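# Slide the held gear down its shaft so it meshes

## Task

The left hand starts out gripping a gear that sits just above the top of a shaft. Lower the gear onto that shaft until it is fully seated and not tilted, with its teeth engaged with the neighbouring gear. It must stay that way once the robot lets go. Forcing or wedging it hard counts as failure.

## Robot and tools

Robot: two arms, left_arm (a left hand, holding the gear) and right_arm (a right hand). The right arm is probably not needed. Base poses in the scene frame are left_arm (+0.050, +0.385, 0) and right_arm (-0.053, -0.422, 0), each yawed about -0.012 (quat w,x,y,z). The scene frame has its origin at table height between the arms, +z up, +x out over the table, and the left arm on the +y side. A post stands behind the arms and a camera stand sits between them; do not hit either.

Hand point and axes: each hand has a point 0.05 m in front of the palm. Its +z runs along the straight fingers and +y points out of the palm. For the right hand +x points away from the thumb; for the left hand +x points toward the thumb. Reported end_effector_position (metres), end_effector_quat_wxyz and velocities are in that arm's own base frame. Motion offsets are along the current Hand target's own axes.

Row layout (used by both execute_actions and move): 28 numbers, every one in [-1, 1]. The first 14 are the left arm: dx, dy, dz, rx, ry, rz, then thumb_turn, thumb_bend, index, middle, ring, little, force_limit, speed. The last 14 are the right arm in the same order. The six pose numbers are an offset from the arm's Hand target, not a pose; 1.0 means 0.6 m of travel or 180 degrees, and rx, ry, rz form a single rotation vector. Sending 0 for all six asks nothing new of that arm. Finger numbers are absolute: -1 open or straight, +1 closed (thumb_turn +1 puts the thumb in front of the palm). force_limit runs from about 0 N at -1 to 10 N at +1 (15 N for the two thumb motors). speed rises linearly to full at +0.48; use -0.94 or lower for a gentle close. To keep the grip on the gear, repeat the exact eight hand numbers of the last row that ran for that hand. If none has run yet, send its hand_measured six values followed by its hand_force_limit and hand_speed. To release, send targets more open than hand_measured.

execute_actions(actions, cameras): actions is a list of actions. Each action is up to 15 rows, one per 1/30 s control step; a short action holds its last row until step 15. Every row in an action is measured from the Hand target at the start of that action, so repeating an offset in a later action moves the arm further. An empty list returns camera images and the full state.

move(target, speed, blend, stop_force, zero, blocking, cameras): target is one 28-number row or a list of up to 15 rows. Every row is an offset from the same starting Hand targets, not from the row before. The hand point follows a straight line. speed is in m/s (0.002 to 3.6, default 0.25), and turning rate is limited to twice that in rad/s. blend is a corner radius in metres; 0 means stop at each target. stop_force (3 to 120 N) ends an arm's path once its wrist sensor feels that much extra push against the motion; the arm then backs off to just before the push and holds. zero (default true) re-zeroes before the move. blocking=false cannot be combined with stop_force. The whole move is capped at 10 s. For seating, use a slow move (around 0.005 m/s) with a small stop_force so the touch stays gentle. Turning the hand during the move makes stop_force unreliable.

wait(seconds): lets the scene run without new commands. stop(): brakes a running move. zoom_image(camera, region): region is [x0, y0, x1, y1] in image pixels, at most 504 on each side; the cameras are cam_high, cam_left_wrist and cam_right_wrist, each 672x504. show_instructions(): shows the reference images. zero_wrist_force(arm): re-zeroes that arm's wrist sensor. finished_scene(scene=1): ends the scene for good.

Results: Hand target is the last commanded pose after clipping, and the next offsets count from it. The hand point often rests a little short of it; send the remaining distance as a new offset. hand_measured, hand_stopped_by (moving, target, force, stalled, fault) and hand_load_n list the six motors in row order. A grip that slips shows up only as hand_load_n falling toward 0. Wrist force and Wrist torque are in the end effector's axes, reading from the surface into the arm, plus a peak line. The move: line gives the ending (done, off_target, moving, held, fault) and limits (paced = pose clipped, held = steps withheld). done is not proof that nothing was touched.

Cautions: orientation commands are clipped to within 32 degrees of the current orientation. A net force of roughly 150 N on an arm, or a joint torque over its limit, freezes that arm for 10 s. The wrist joints are weak (about 11 to 14 N m of push), and the arms are stiff, so a target even slightly beyond a hard contact can trigger a fault. Line the gear bore up with the shaft and level it before lowering. Descend slowly and back off instead of pressing harder. Open the fingers gently only after the gear is seated, then lift the hand straight up without dragging the gear. Anything dropped or knocked off the table fails the task. Do not let the two arms touch each other, and avoid hot motors by not holding stretched or strained poses for long.

Each tool is called after "Request:" by a JSON object that holds its "op" and its "data", one argument or row to a line.

Reference images:

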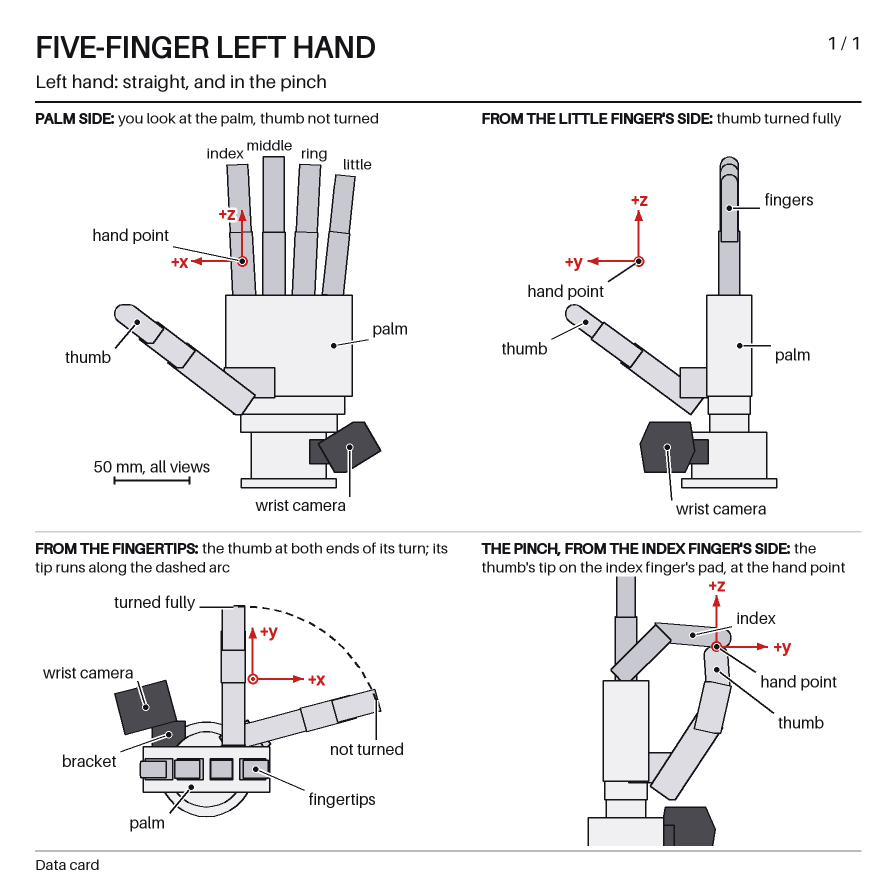

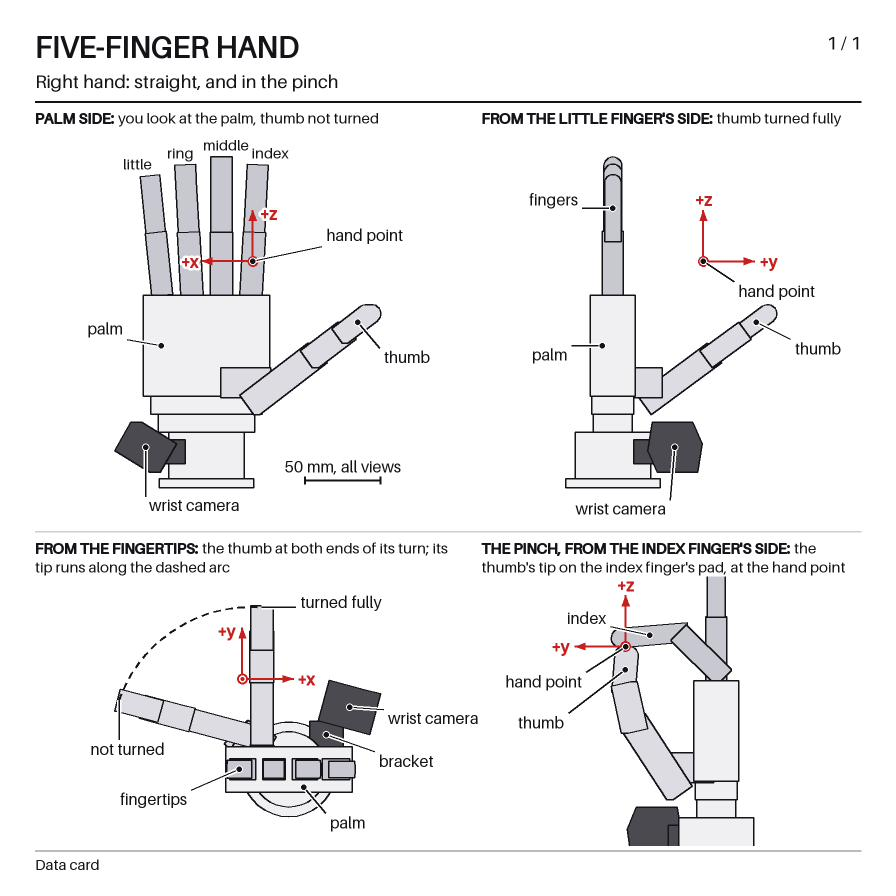

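## Session

Request:
{"op": "execute_actions", "data": {
  "actions": []
}}

Scene clock: 0.00 s.
left_arm: end_effector_position=(+0.4201, -0.1796, +0.1644) hand_measured=(+0.922, -0.032, +0.016, -0.002, +1.000, +1.000) hand_load_n=(+0.0, +3.0, +10.5, +9.5, +0.0, +0.0) hand_stopped_by=(target, target, force, force, target, target) hand_force_limit=1.00 hand_speed=-0.90 end_effector_quat_wxyz=(-0.578, +0.796, -0.140, +0.112) | right_arm: end_effector_position=(+0.2703, +0.1221, +0.2094) hand_measured=(-1.000, -1.000, -1.000, -1.000, -1.000, -1.000) hand_load_n=(+0.0, +0.0, +0.0, +0.0, +0.0, +0.0) hand_stopped_by=(target, target, target, target, target, target) hand_force_limit=0.00 hand_speed=-0.80 end_effector_quat_wxyz=(+0.000, +0.000, +1.000, +0.000)
Joint positions: left_arm=[2.544 -1.729 -2.027 -1.581 -3.528 -2.249] | right_arm=[-0.316 -1.723 2.042 1.252 1.571 -1.887]
Joint velocities: within noise
Joint torques (N m): no reading
Wrist force (N): no reading
Wrist torque (N m): no reading
Wrist force, peak (N): no reading
Hand target: left_arm +0.4201, -0.1796, +0.1644; -0.578, +0.796, -0.140, +0.112 | right_arm +0.2703, +0.1221, +0.2094; +0.000, +0.000, +1.000, +0.000

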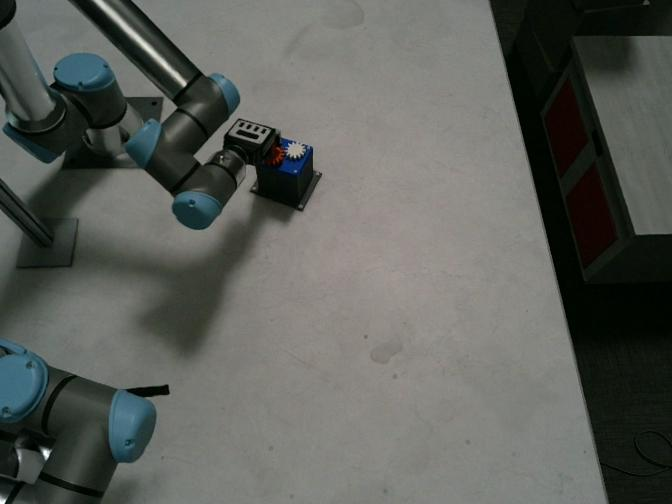

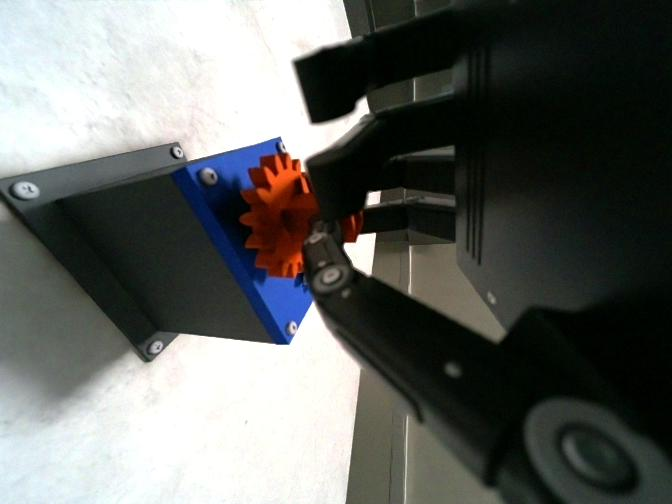

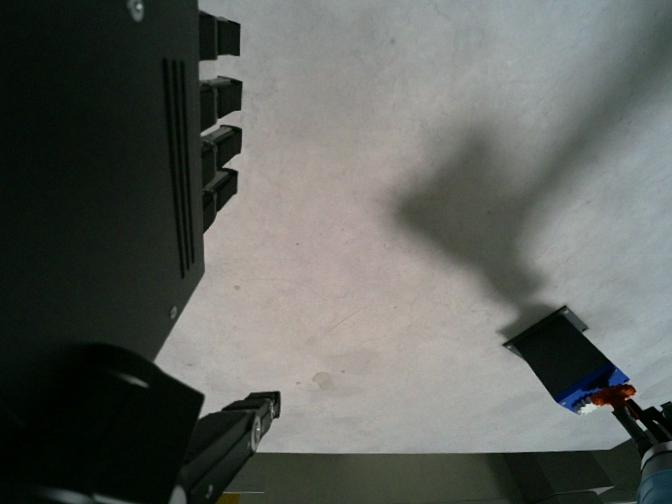

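Request:
{"op": "zoom_image", "data": {
  "camera": "cam_high",
  "region": [220, 100, 350, 220]
}}

Request:
{"op": "zoom_image", "data": {
  "camera": "cam_left_wrist",
  "region": [180, 110, 400, 350]
}}

Request:
{"op": "zoom_image", "data": {
  "camera": "cam_right_wrist",
  "region": [490, 300, 672, 480]
}}

Scaled by 3.877 from the camera's image (finer frame: 960x720).

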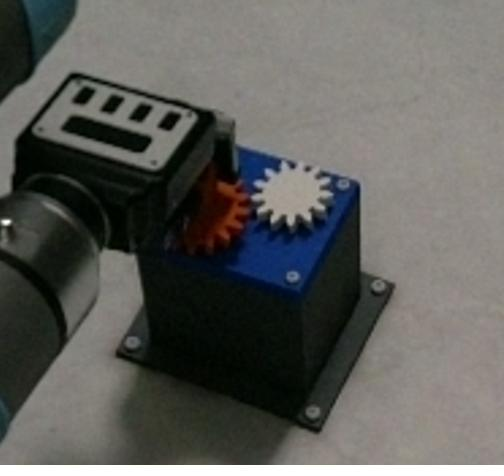

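Scaled by 2.100 from the camera's image (finer frame: 960x720).

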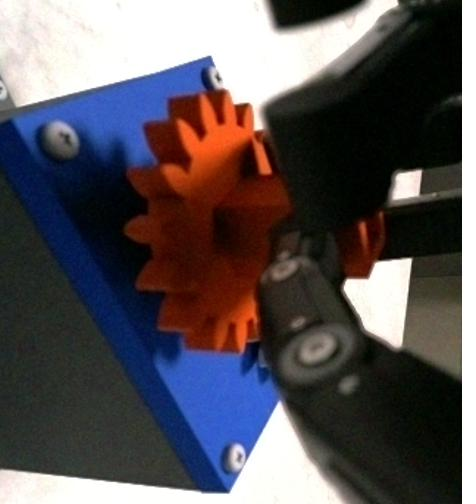

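Scaled by 2.769 from the camera's image (finer frame: 960x720).

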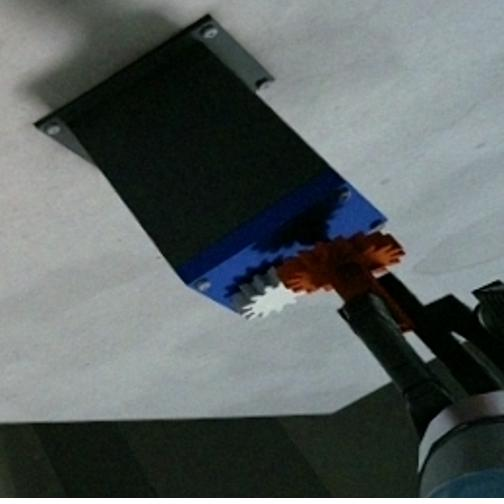

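Request:
{"op": "zoom_image", "data": {
  "camera": "cam_left_wrist",
  "region": [230, 140, 380, 290]
}}

Request:
{"op": "zoom_image", "data": {
  "camera": "cam_high",
  "region": [245, 120, 325, 180]
}}

Request:
{"op": "zoom_image", "data": {
  "camera": "cam_right_wrist",
  "region": [540, 360, 650, 440]
}}

Scaled by 3.360 from the camera's image (finer frame: 960x720).

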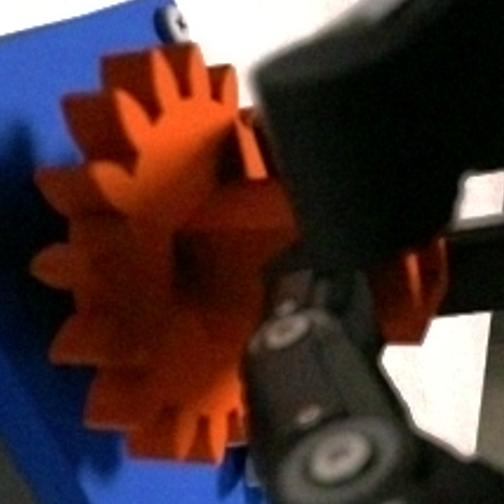

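Scaled by 6.300 from the camera's image (finer frame: 960x720).

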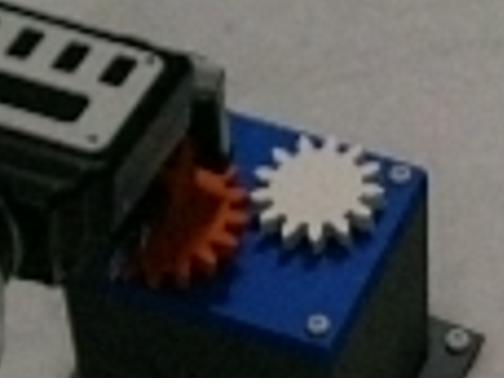

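Scaled by 4.582 from the camera's image (finer frame: 960x720).

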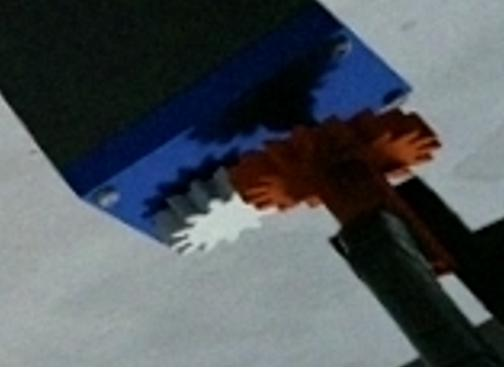

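Request:
{"op": "move", "data": {
  "target": [
    [0,0,0,0,0,0,0.922,-0.032,0.016,-0.002,1,1,1,-0.9,-0.48,0.25,0.0,-0.2468,-0.1518,-0.5018,-1,-1,-1,-1,-1,-1,0,-0.8],
    [0,0,0,0,0,0,0.922,-0.032,0.016,-0.002,1,1,1,-0.9,-0.5055,0.528,0.1015,-0.2468,-0.1518,-0.5018,-1,-1,-1,-1,-1,-1,0,-0.8]
  ],
  "speed": 0.3,
  "blend": [0.05,0],
  "cameras": ["all"]
}}

Scene clock: 152.00 s.
left_arm: end_effector_position=(+0.4201, -0.1796, +0.1644) hand_measured=(+0.922, -0.032, +0.016, -0.002, +1.000, +1.000) hand_load_n=(+0.0, +3.0, +10.5, +9.0, +0.0, +0.0) hand_stopped_by=(target, target, force, force, target, target) hand_force_limit=1.00 hand_speed=-0.90 end_effector_quat_wxyz=(-0.578, +0.796, -0.140, +0.112) | right_arm: end_effector_position=(+0.5723, +0.4385, +0.1483) hand_measured=(-1.000, -1.000, -1.000, -1.000, -1.000, -1.000) hand_load_n=(+0.0, +0.0, +0.0, +0.0, +0.5, +0.0) hand_stopped_by=(target, target, target, target, target, target) hand_force_limit=0.00 hand_speed=-0.80 end_effector_quat_wxyz=(-0.218, +0.677, -0.619, -0.333)
Joint positions: left_arm=[2.544 -1.729 -2.027 -1.581 -3.528 -2.249] | right_arm=[0.166 -0.163 0.035 1.789 0.757 -3.105]
Joint torques (N m): left_arm=[-3.18 32.76 17.83 2.61 2.28 -0.22] | right_arm=[-10.67 -55.63 -25.25 3.67 -4.41 2.63]
Wrist force (N): left_arm=[0.2 -0.2 0.0] | right_arm=[-0.9 0.3 0.6]
Wrist torque (N m): left_arm=[-0.03 -0.04 0.03] | right_arm=[-0.03 0.13 -0.06]
Wrist force, peak (N): left_arm=[0.4 0.4 -0.2] | right_arm=[-1.2 0.3 1.8]
Hand target: left_arm +0.4201, -0.1796, +0.1644; -0.578, +0.796, -0.140, +0.112 | right_arm +0.5736, +0.4389, +0.1485; -0.207, +0.684, -0.614, -0.336
Off the commanded pose: left_arm 0.000 m, 0 deg | right_arm 0.001 m, 2 deg.
elbow stopped short (right arm): the move would have taken joint 3 (elbow) straighter than the controller allows.
move: done
cam_right_wrist: T_world_to_cam=[[-0.9392, -0.34306, -0.01475, 0.68736], [-0.07147, 0.15328, 0.98559, -0.17918], [-0.33586, 0.92672, -0.16848, -0.07107]] pos_world=[0.60889, 0.32914, 0.17476]

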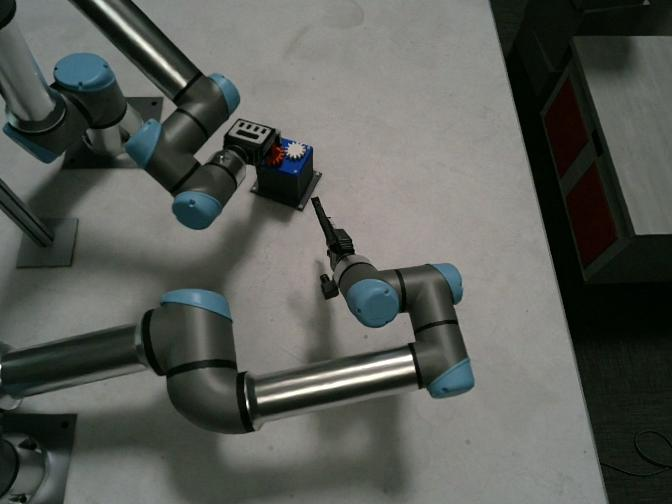

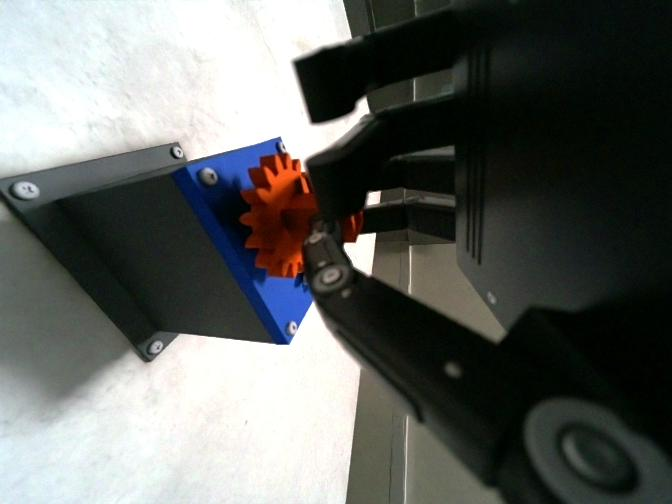

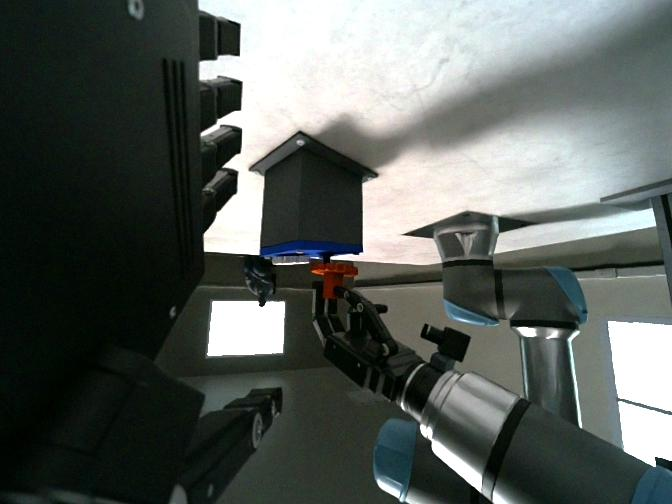

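Request:
{"op": "zoom_image", "data": {
  "camera": "cam_right_wrist",
  "region": [240, 200, 400, 340]
}}

Request:
{"op": "zoom_image", "data": {
  "camera": "cam_right_wrist",
  "region": [285, 230, 375, 310]
}}

Scaled by 3.150 from the camera's image (finer frame: 960x720).

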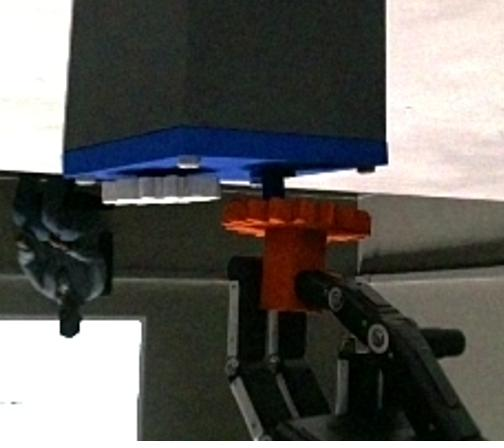

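Scaled by 5.600 from the camera's image (finer frame: 960x720).

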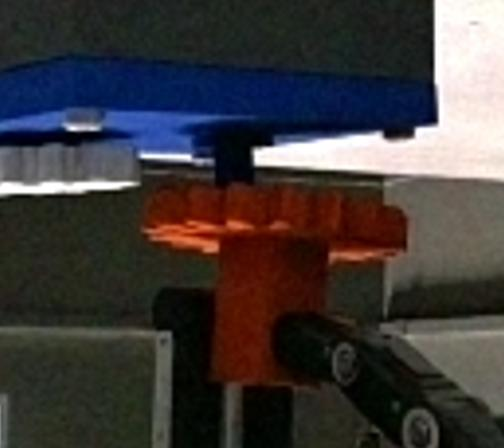

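Request:
{"op": "move", "data": {
  "target": [0.0016,-0.0952,-0.0306,0,0,0,0.922,-0.032,0.016,-0.002,1,1,1,-0.9,0,0,0,0,0,0,-1,-1,-1,-1,-1,-1,0,-0.8],
  "speed": 0.1,
  "cameras": ["all"]
}}

Request:
{"op": "zoom_image", "data": {
  "camera": "cam_left_wrist",
  "region": [160, 120, 400, 340]
}}

Request:
{"op": "zoom_image", "data": {
  "camera": "cam_right_wrist",
  "region": [250, 220, 390, 340]
}}

Scene clock: 238.07 s.
left_arm: end_effector_position=(+0.4201, -0.1795, +0.2244) hand_measured=(+0.922, -0.032, +0.016, -0.002, +1.000, +1.000) hand_load_n=(+0.0, +3.0, +10.5, +9.0, +0.0, +0.0) hand_stopped_by=(target, target, force, force, target, target) hand_force_limit=1.00 hand_speed=-0.90 end_effector_quat_wxyz=(-0.578, +0.796, -0.140, +0.112) | right_arm: end_effector_position=(+0.5724, +0.4384, +0.1483) hand_measured=(-1.000, -1.000, -1.000, -1.000, -1.000, -1.000) hand_load_n=(+0.0, +0.0, +0.0, +0.0, +0.0, +0.0) hand_stopped_by=(target, target, target, target, target, target) hand_force_limit=0.00 hand_speed=-0.80 end_effector_quat_wxyz=(-0.218, +0.677, -0.619, -0.333)
Joint positions: left_arm=[2.544 -1.651 -1.939 -1.746 -3.528 -2.249] | right_arm=[0.166 -0.162 0.035 1.789 0.757 -3.105]
Joint torques (N m): left_arm=[-10.05 33.46 31.01 -0.15 -0.02 -1.53] | right_arm=[-12.85 -54.45 -27.27 1.52 -4.37 2.78]
Wrist force (N): left_arm=[0.2 0.0 -0.3] | right_arm=[-1.0 0.3 0.9]
Wrist torque (N m): left_arm=[0.03 -0.04 0.09] | right_arm=[-0.05 0.15 -0.06]
Wrist force, peak (N): left_arm=[0.2 0.8 0.1] | right_arm=[-1.2 0.4 1.0]
Hand target: left_arm +0.4201, -0.1796, +0.2245; -0.578, +0.796, -0.140, +0.112 | right_arm +0.5736, +0.4389, +0.1485; -0.207, +0.684, -0.614, -0.336
Off the commanded pose: left_arm 0.000 m, 0 deg | right_arm 0.001 m, 2 deg.
elbow stopped short (right arm): the move would have taken joint 3 (elbow) straighter than the controller allows.
move: done
cam_left_wrist: T_world_to_cam=[[0.3097, 0.1867, 0.93232, -0.30688], [0.57624, -0.81681, -0.02784, -0.38637], [0.75633, 0.54586, -0.36055, -0.01829]] pos_world=[0.33151, -0.24831, 0.26876]
cam_right_wrist: T_world_to_cam=[[-0.93928, -0.34285, -0.01473, 0.68743], [-0.07138, 0.15321, 0.98561, -0.17921], [-0.33566, 0.92681, -0.16838, -0.07121]] pos_world=[0.60899, 0.32914, 0.17476]

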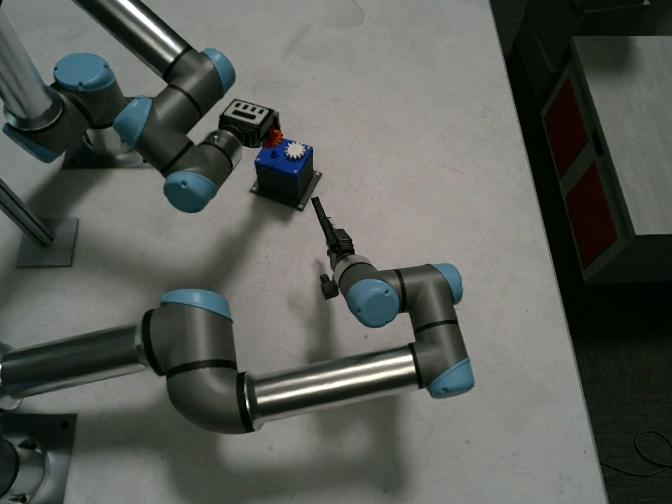

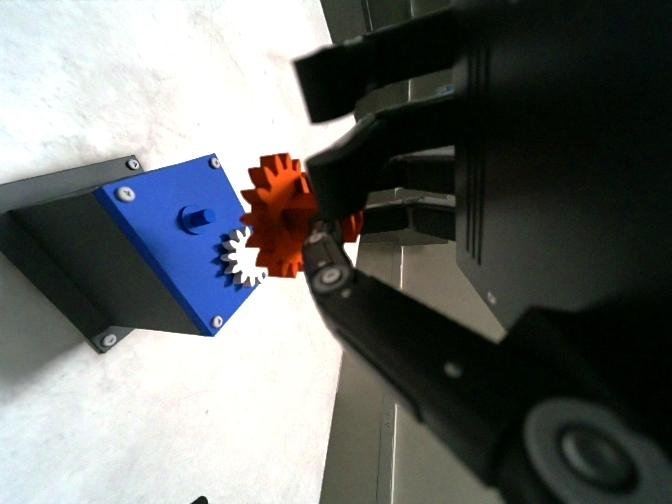

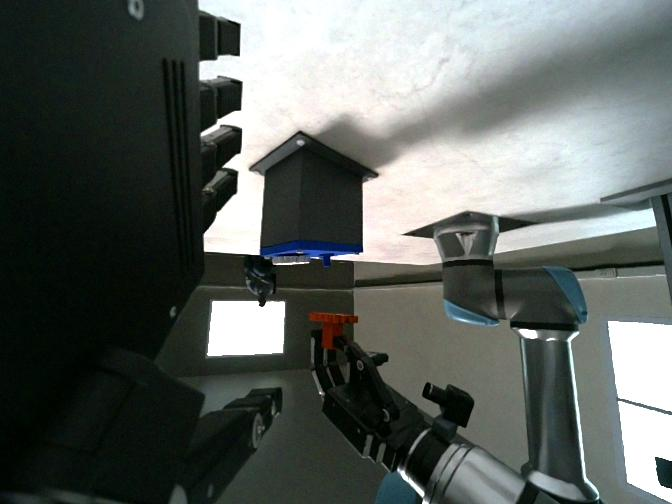

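Scaled by 2.100 from the camera's image (finer frame: 960x720).

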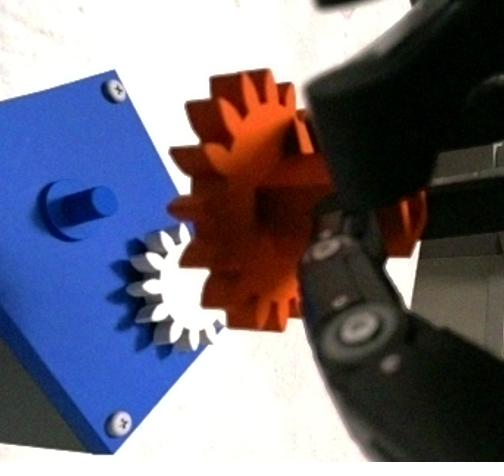

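Scaled by 3.600 from the camera's image (finer frame: 960x720).

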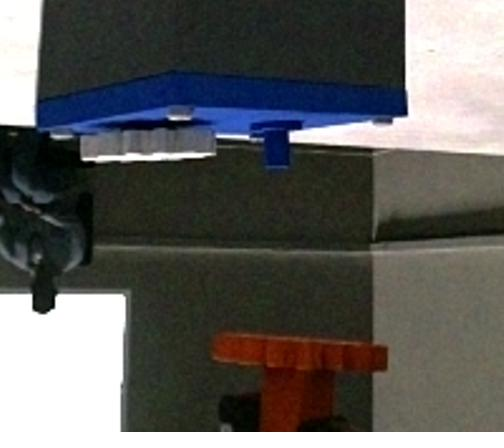

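Request:
{"op": "zoom_image", "data": {
  "camera": "cam_left_wrist",
  "region": [230, 145, 320, 215]
}}

Request:
{"op": "zoom_image", "data": {
  "camera": "cam_left_wrist",
  "region": [230, 215, 320, 285]
}}

Request:
{"op": "zoom_image", "data": {
  "camera": "cam_left_wrist",
  "region": [290, 160, 380, 280]
}}

Request:
{"op": "zoom_image", "data": {
  "camera": "cam_right_wrist",
  "region": [300, 300, 370, 360]
}}

Request:
{"op": "zoom_image", "data": {
  "camera": "cam_right_wrist",
  "region": [250, 235, 370, 280]
}}

Request:
{"op": "zoom_image", "data": {
  "camera": "cam_high",
  "region": [245, 100, 325, 180]
}}

Scaled by 5.600 from the camera's image (finer frame: 960x720).

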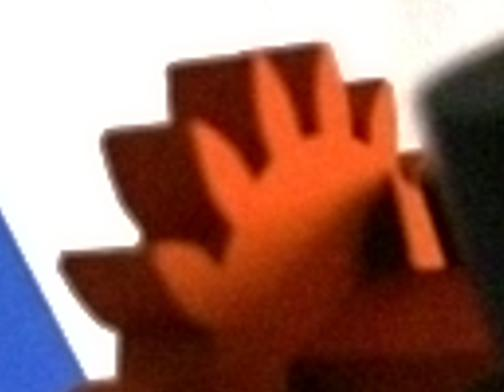

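Scaled by 5.600 from the camera's image (finer frame: 960x720).

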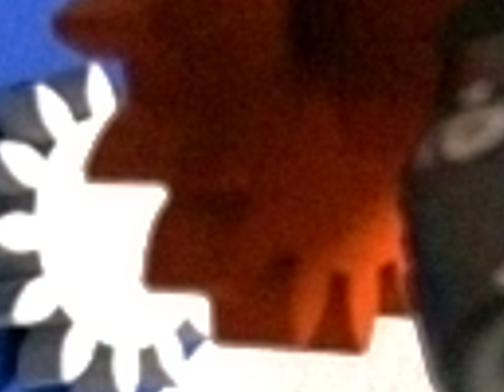

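Scaled by 4.200 from the camera's image (finer frame: 960x720).

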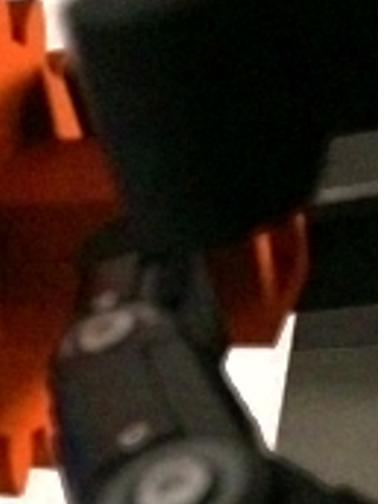

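Scaled by 7.200 from the camera's image (finer frame: 960x720).

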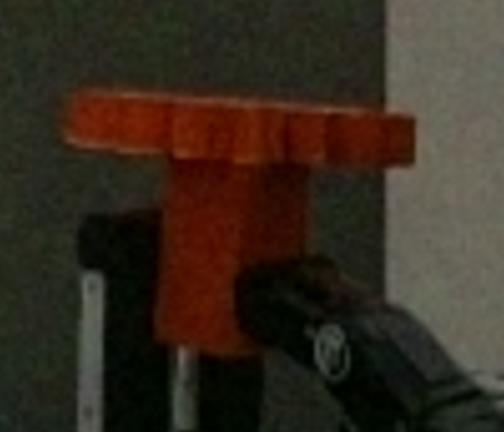

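Scaled by 4.200 from the camera's image (finer frame: 960x720).

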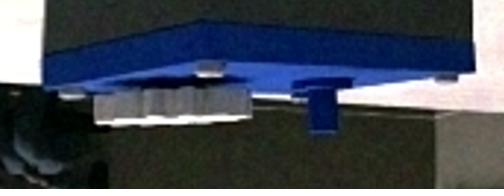

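Scaled by 6.300 from the camera's image (finer frame: 960x720).

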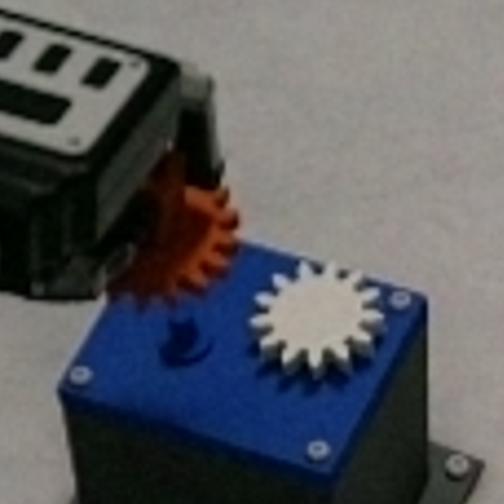

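Request:
{"op": "zoom_image", "data": {
  "camera": "cam_high",
  "region": [255, 120, 305, 165]
}}

Request:
{"op": "zoom_image", "data": {
  "camera": "cam_left_wrist",
  "region": [160, 180, 240, 250]
}}

Request:
{"op": "zoom_image", "data": {
  "camera": "cam_right_wrist",
  "region": [300, 240, 350, 280]
}}

Scaled by 10.080 from the camera's image (finer frame: 960x720).

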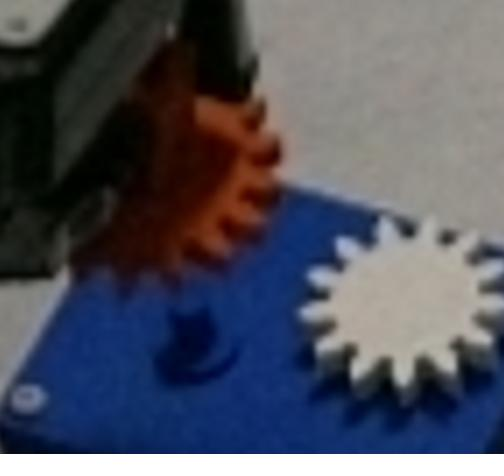

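Scaled by 6.300 from the camera's image (finer frame: 960x720).

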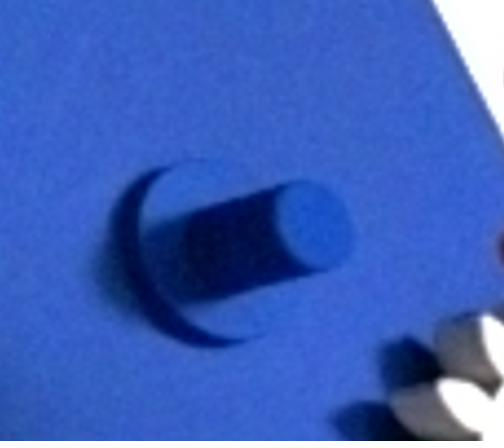

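Scaled by 10.080 from the camera's image (finer frame: 960x720).

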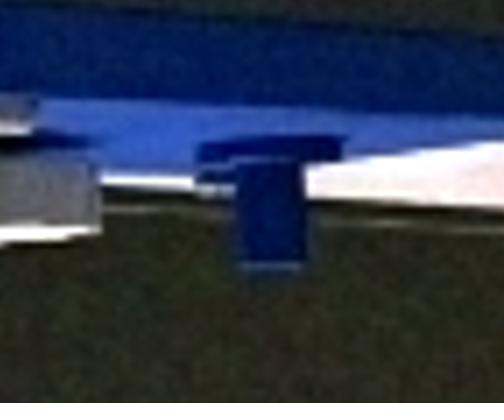

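Request:
{"op": "zoom_image", "data": {
  "camera": "cam_left_wrist",
  "region": [100, 150, 170, 220]
}}

Request:
{"op": "zoom_image", "data": {
  "camera": "cam_left_wrist",
  "region": [190, 140, 250, 200]
}}

Request:
{"op": "zoom_image", "data": {
  "camera": "cam_left_wrist",
  "region": [190, 290, 250, 350]
}}

Request:
{"op": "zoom_image", "data": {
  "camera": "cam_left_wrist",
  "region": [210, 220, 290, 300]
}}

Request:
{"op": "zoom_image", "data": {
  "camera": "cam_left_wrist",
  "region": [80, 150, 240, 350]
}}

Scaled by 7.200 from the camera's image (finer frame: 960x720).

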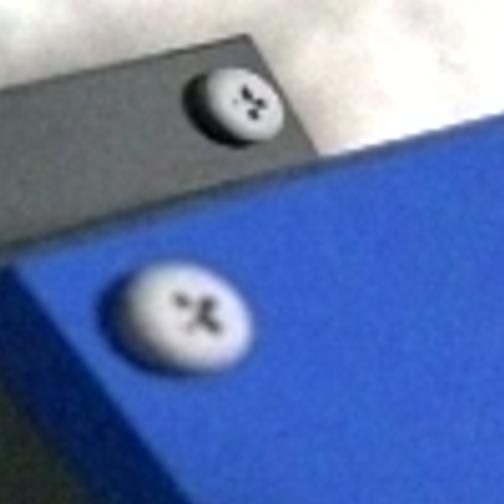

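Scaled by 8.400 from the camera's image (finer frame: 960x720).

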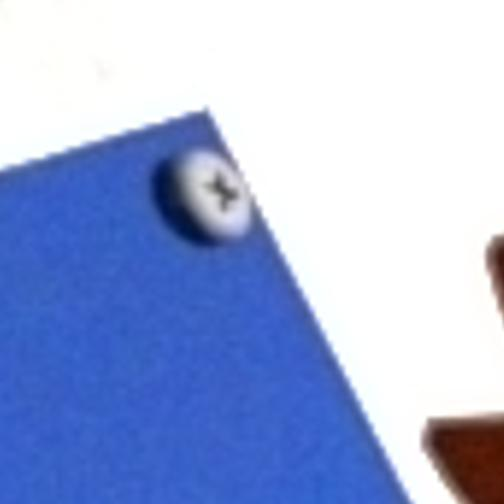

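Scaled by 8.400 from the camera's image (finer frame: 960x720).

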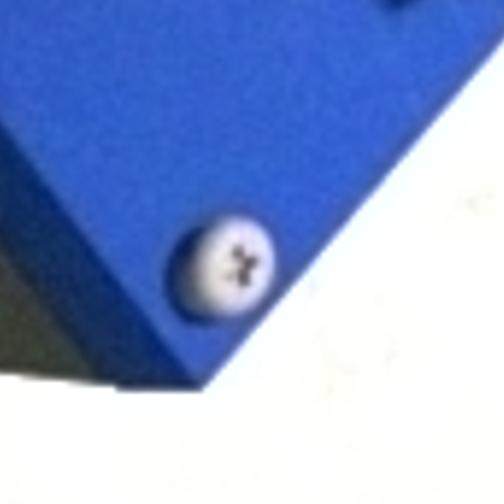

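Scaled by 6.300 from the camera's image (finer frame: 960x720).

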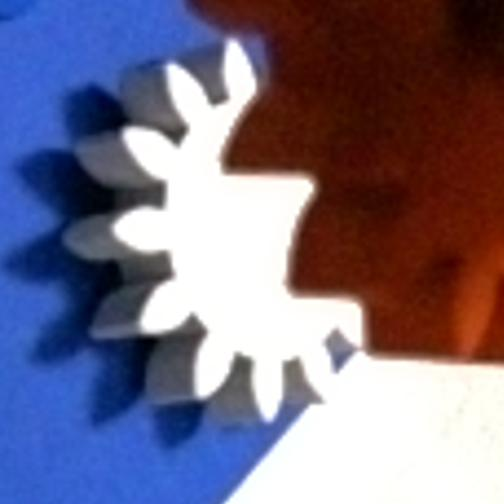

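Scaled by 2.520 from the camera's image (finer frame: 960x720).

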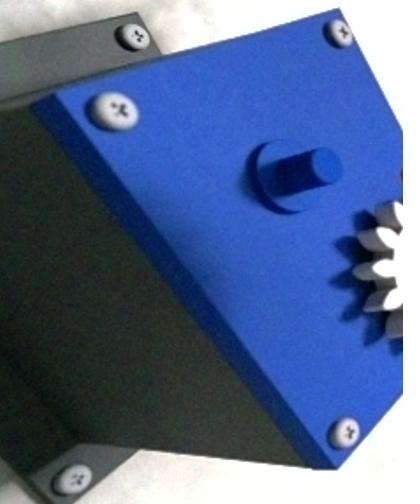

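Request:
{"op": "move", "data": {
  "target": [0,0,0,-0.0032,0.1850,0.0596,0.922,-0.032,0.016,-0.002,1,1,1,-0.9,0,0,0,0,0,0,-1,-1,-1,-1,-1,-1,0,-0.8],
  "speed": 0.25,
  "cameras": ["all"]
}}

Request:
{"op": "zoom_image", "data": {
  "camera": "cam_right_wrist",
  "region": [300, 290, 380, 360]
}}

Request:
{"op": "zoom_image", "data": {
  "camera": "cam_left_wrist",
  "region": [230, 140, 370, 290]
}}

Scene clock: 593.57 s.
left_arm: end_effector_position=(+0.4201, -0.1796, +0.2245) hand_measured=(+0.922, -0.032, +0.016, -0.002, +1.000, +1.000) hand_load_n=(+0.0, +3.0, +10.5, +9.0, +0.0, +0.0) hand_stopped_by=(target, target, force, force, target, target) hand_force_limit=1.00 hand_speed=-0.90 end_effector_quat_wxyz=(-0.518, +0.717, -0.372, +0.280) | right_arm: end_effector_position=(+0.5724, +0.4384, +0.1483) hand_measured=(-1.000, -1.000, -1.000, -1.000, -1.000, -1.000) hand_load_n=(+0.0, +0.0, +0.0, +0.0, +0.0, +0.0) hand_stopped_by=(target, target, target, target, target, target) hand_force_limit=0.00 hand_speed=-0.80 end_effector_quat_wxyz=(-0.218, +0.677, -0.619, -0.333)
Joint positions: left_arm=[2.63 -1.637 -2.413 0.284 -3.693 -0.568] | right_arm=[0.166 -0.162 0.035 1.789 0.757 -3.105]
Joint torques (N m): left_arm=[8.59 11.93 2.62 3.83 -0.51 1.95] | right_arm=[-11.84 -54.45 -26.53 1.38 -4.38 2.56]
Wrist force (N): left_arm=[-0.1 0.1 0.0] | right_arm=[-1.1 0.2 0.7]
Wrist torque (N m): left_arm=[0.03 0.01 -0.13] | right_arm=[-0.04 0.16 -0.06]
Wrist force, peak (N): left_arm=[-0.2 -0.7 -0.3] | right_arm=[-1.0 0.1 1.3]
Hand target: left_arm +0.4201, -0.1796, +0.2245; -0.518, +0.717, -0.373, +0.280 | right_arm +0.5736, +0.4389, +0.1485; -0.207, +0.684, -0.614, -0.336
Off the commanded pose: left_arm 0.000 m, 0 deg | right_arm 0.001 m, 2 deg.
elbow stopped short (right arm): the move would have taken joint 3 (elbow) straighter than the controller allows.
move: done
cam_left_wrist: T_world_to_cam=[[0.36121, -0.02456, 0.93216, -0.36646], [0.00388, -0.9996, -0.02785, -0.17879], [0.93248, 0.01368, -0.36097, -0.1877]] pos_world=[0.30809, -0.18516, 0.26886]
cam_right_wrist: T_world_to_cam=[[-0.93927, -0.34286, -0.01482, 0.68745], [-0.07147, 0.15318, 0.98561, -0.17914], [-0.33566, 0.92681, -0.16838, -0.07121]] pos_world=[0.60899, 0.32914, 0.17476]

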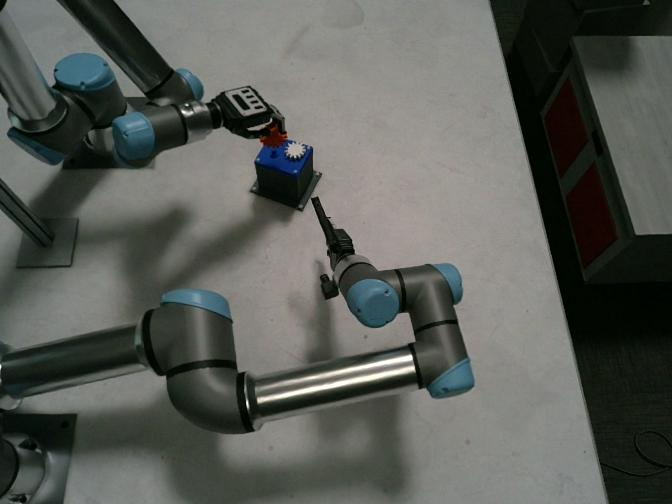

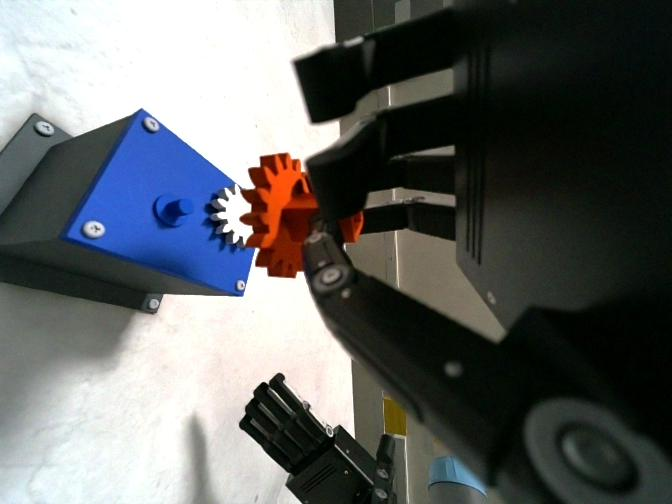

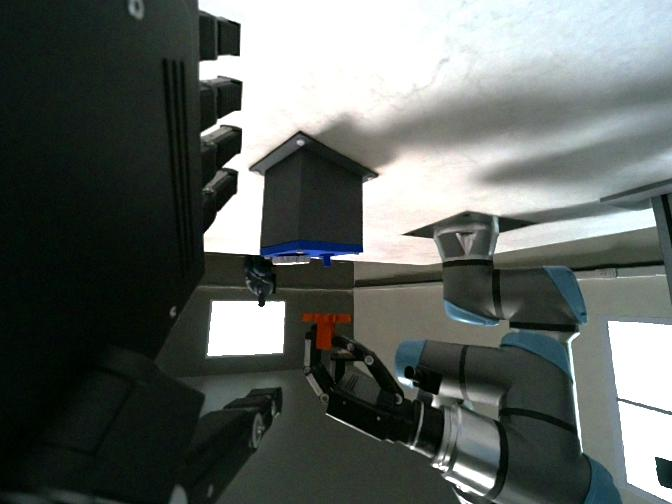

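Scaled by 6.300 from the camera's image (finer frame: 960x720).

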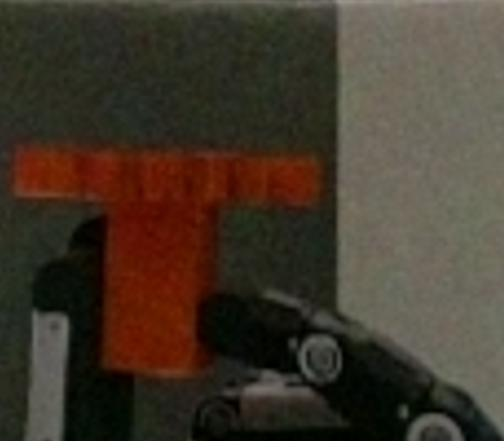

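Scaled by 3.360 from the camera's image (finer frame: 960x720).

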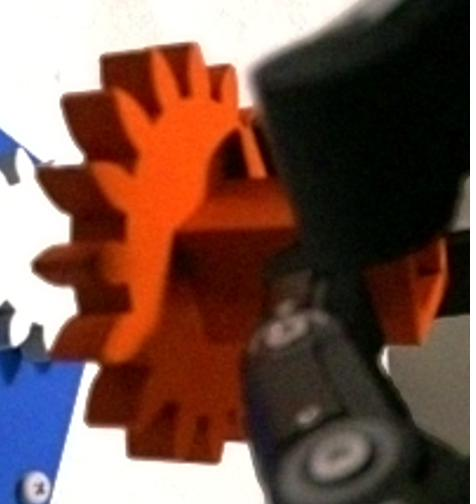

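Request:
{"op": "zoom_image", "data": {
  "camera": "cam_left_wrist",
  "region": [235, 145, 305, 215]
}}

Request:
{"op": "zoom_image", "data": {
  "camera": "cam_left_wrist",
  "region": [235, 210, 305, 280]
}}

Request:
{"op": "zoom_image", "data": {
  "camera": "cam_left_wrist",
  "region": [290, 160, 380, 250]
}}

Scaled by 7.200 from the camera's image (finer frame: 960x720).

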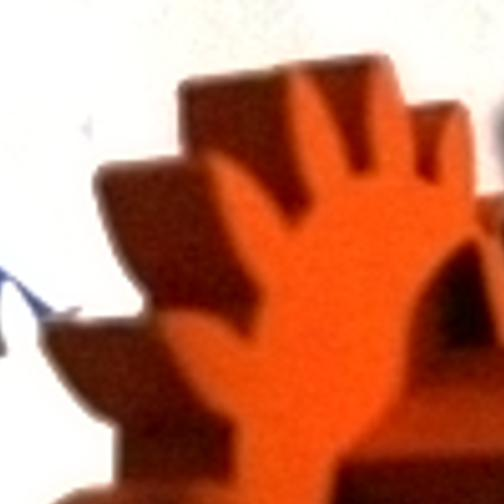

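Scaled by 7.200 from the camera's image (finer frame: 960x720).

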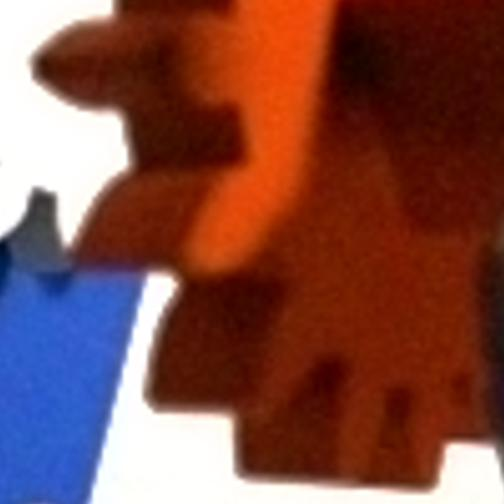

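Scaled by 5.600 from the camera's image (finer frame: 960x720).

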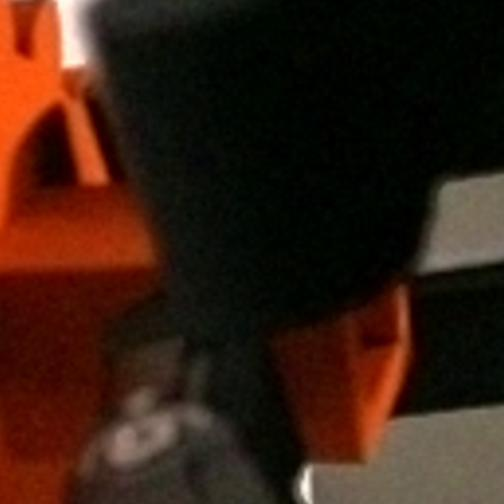

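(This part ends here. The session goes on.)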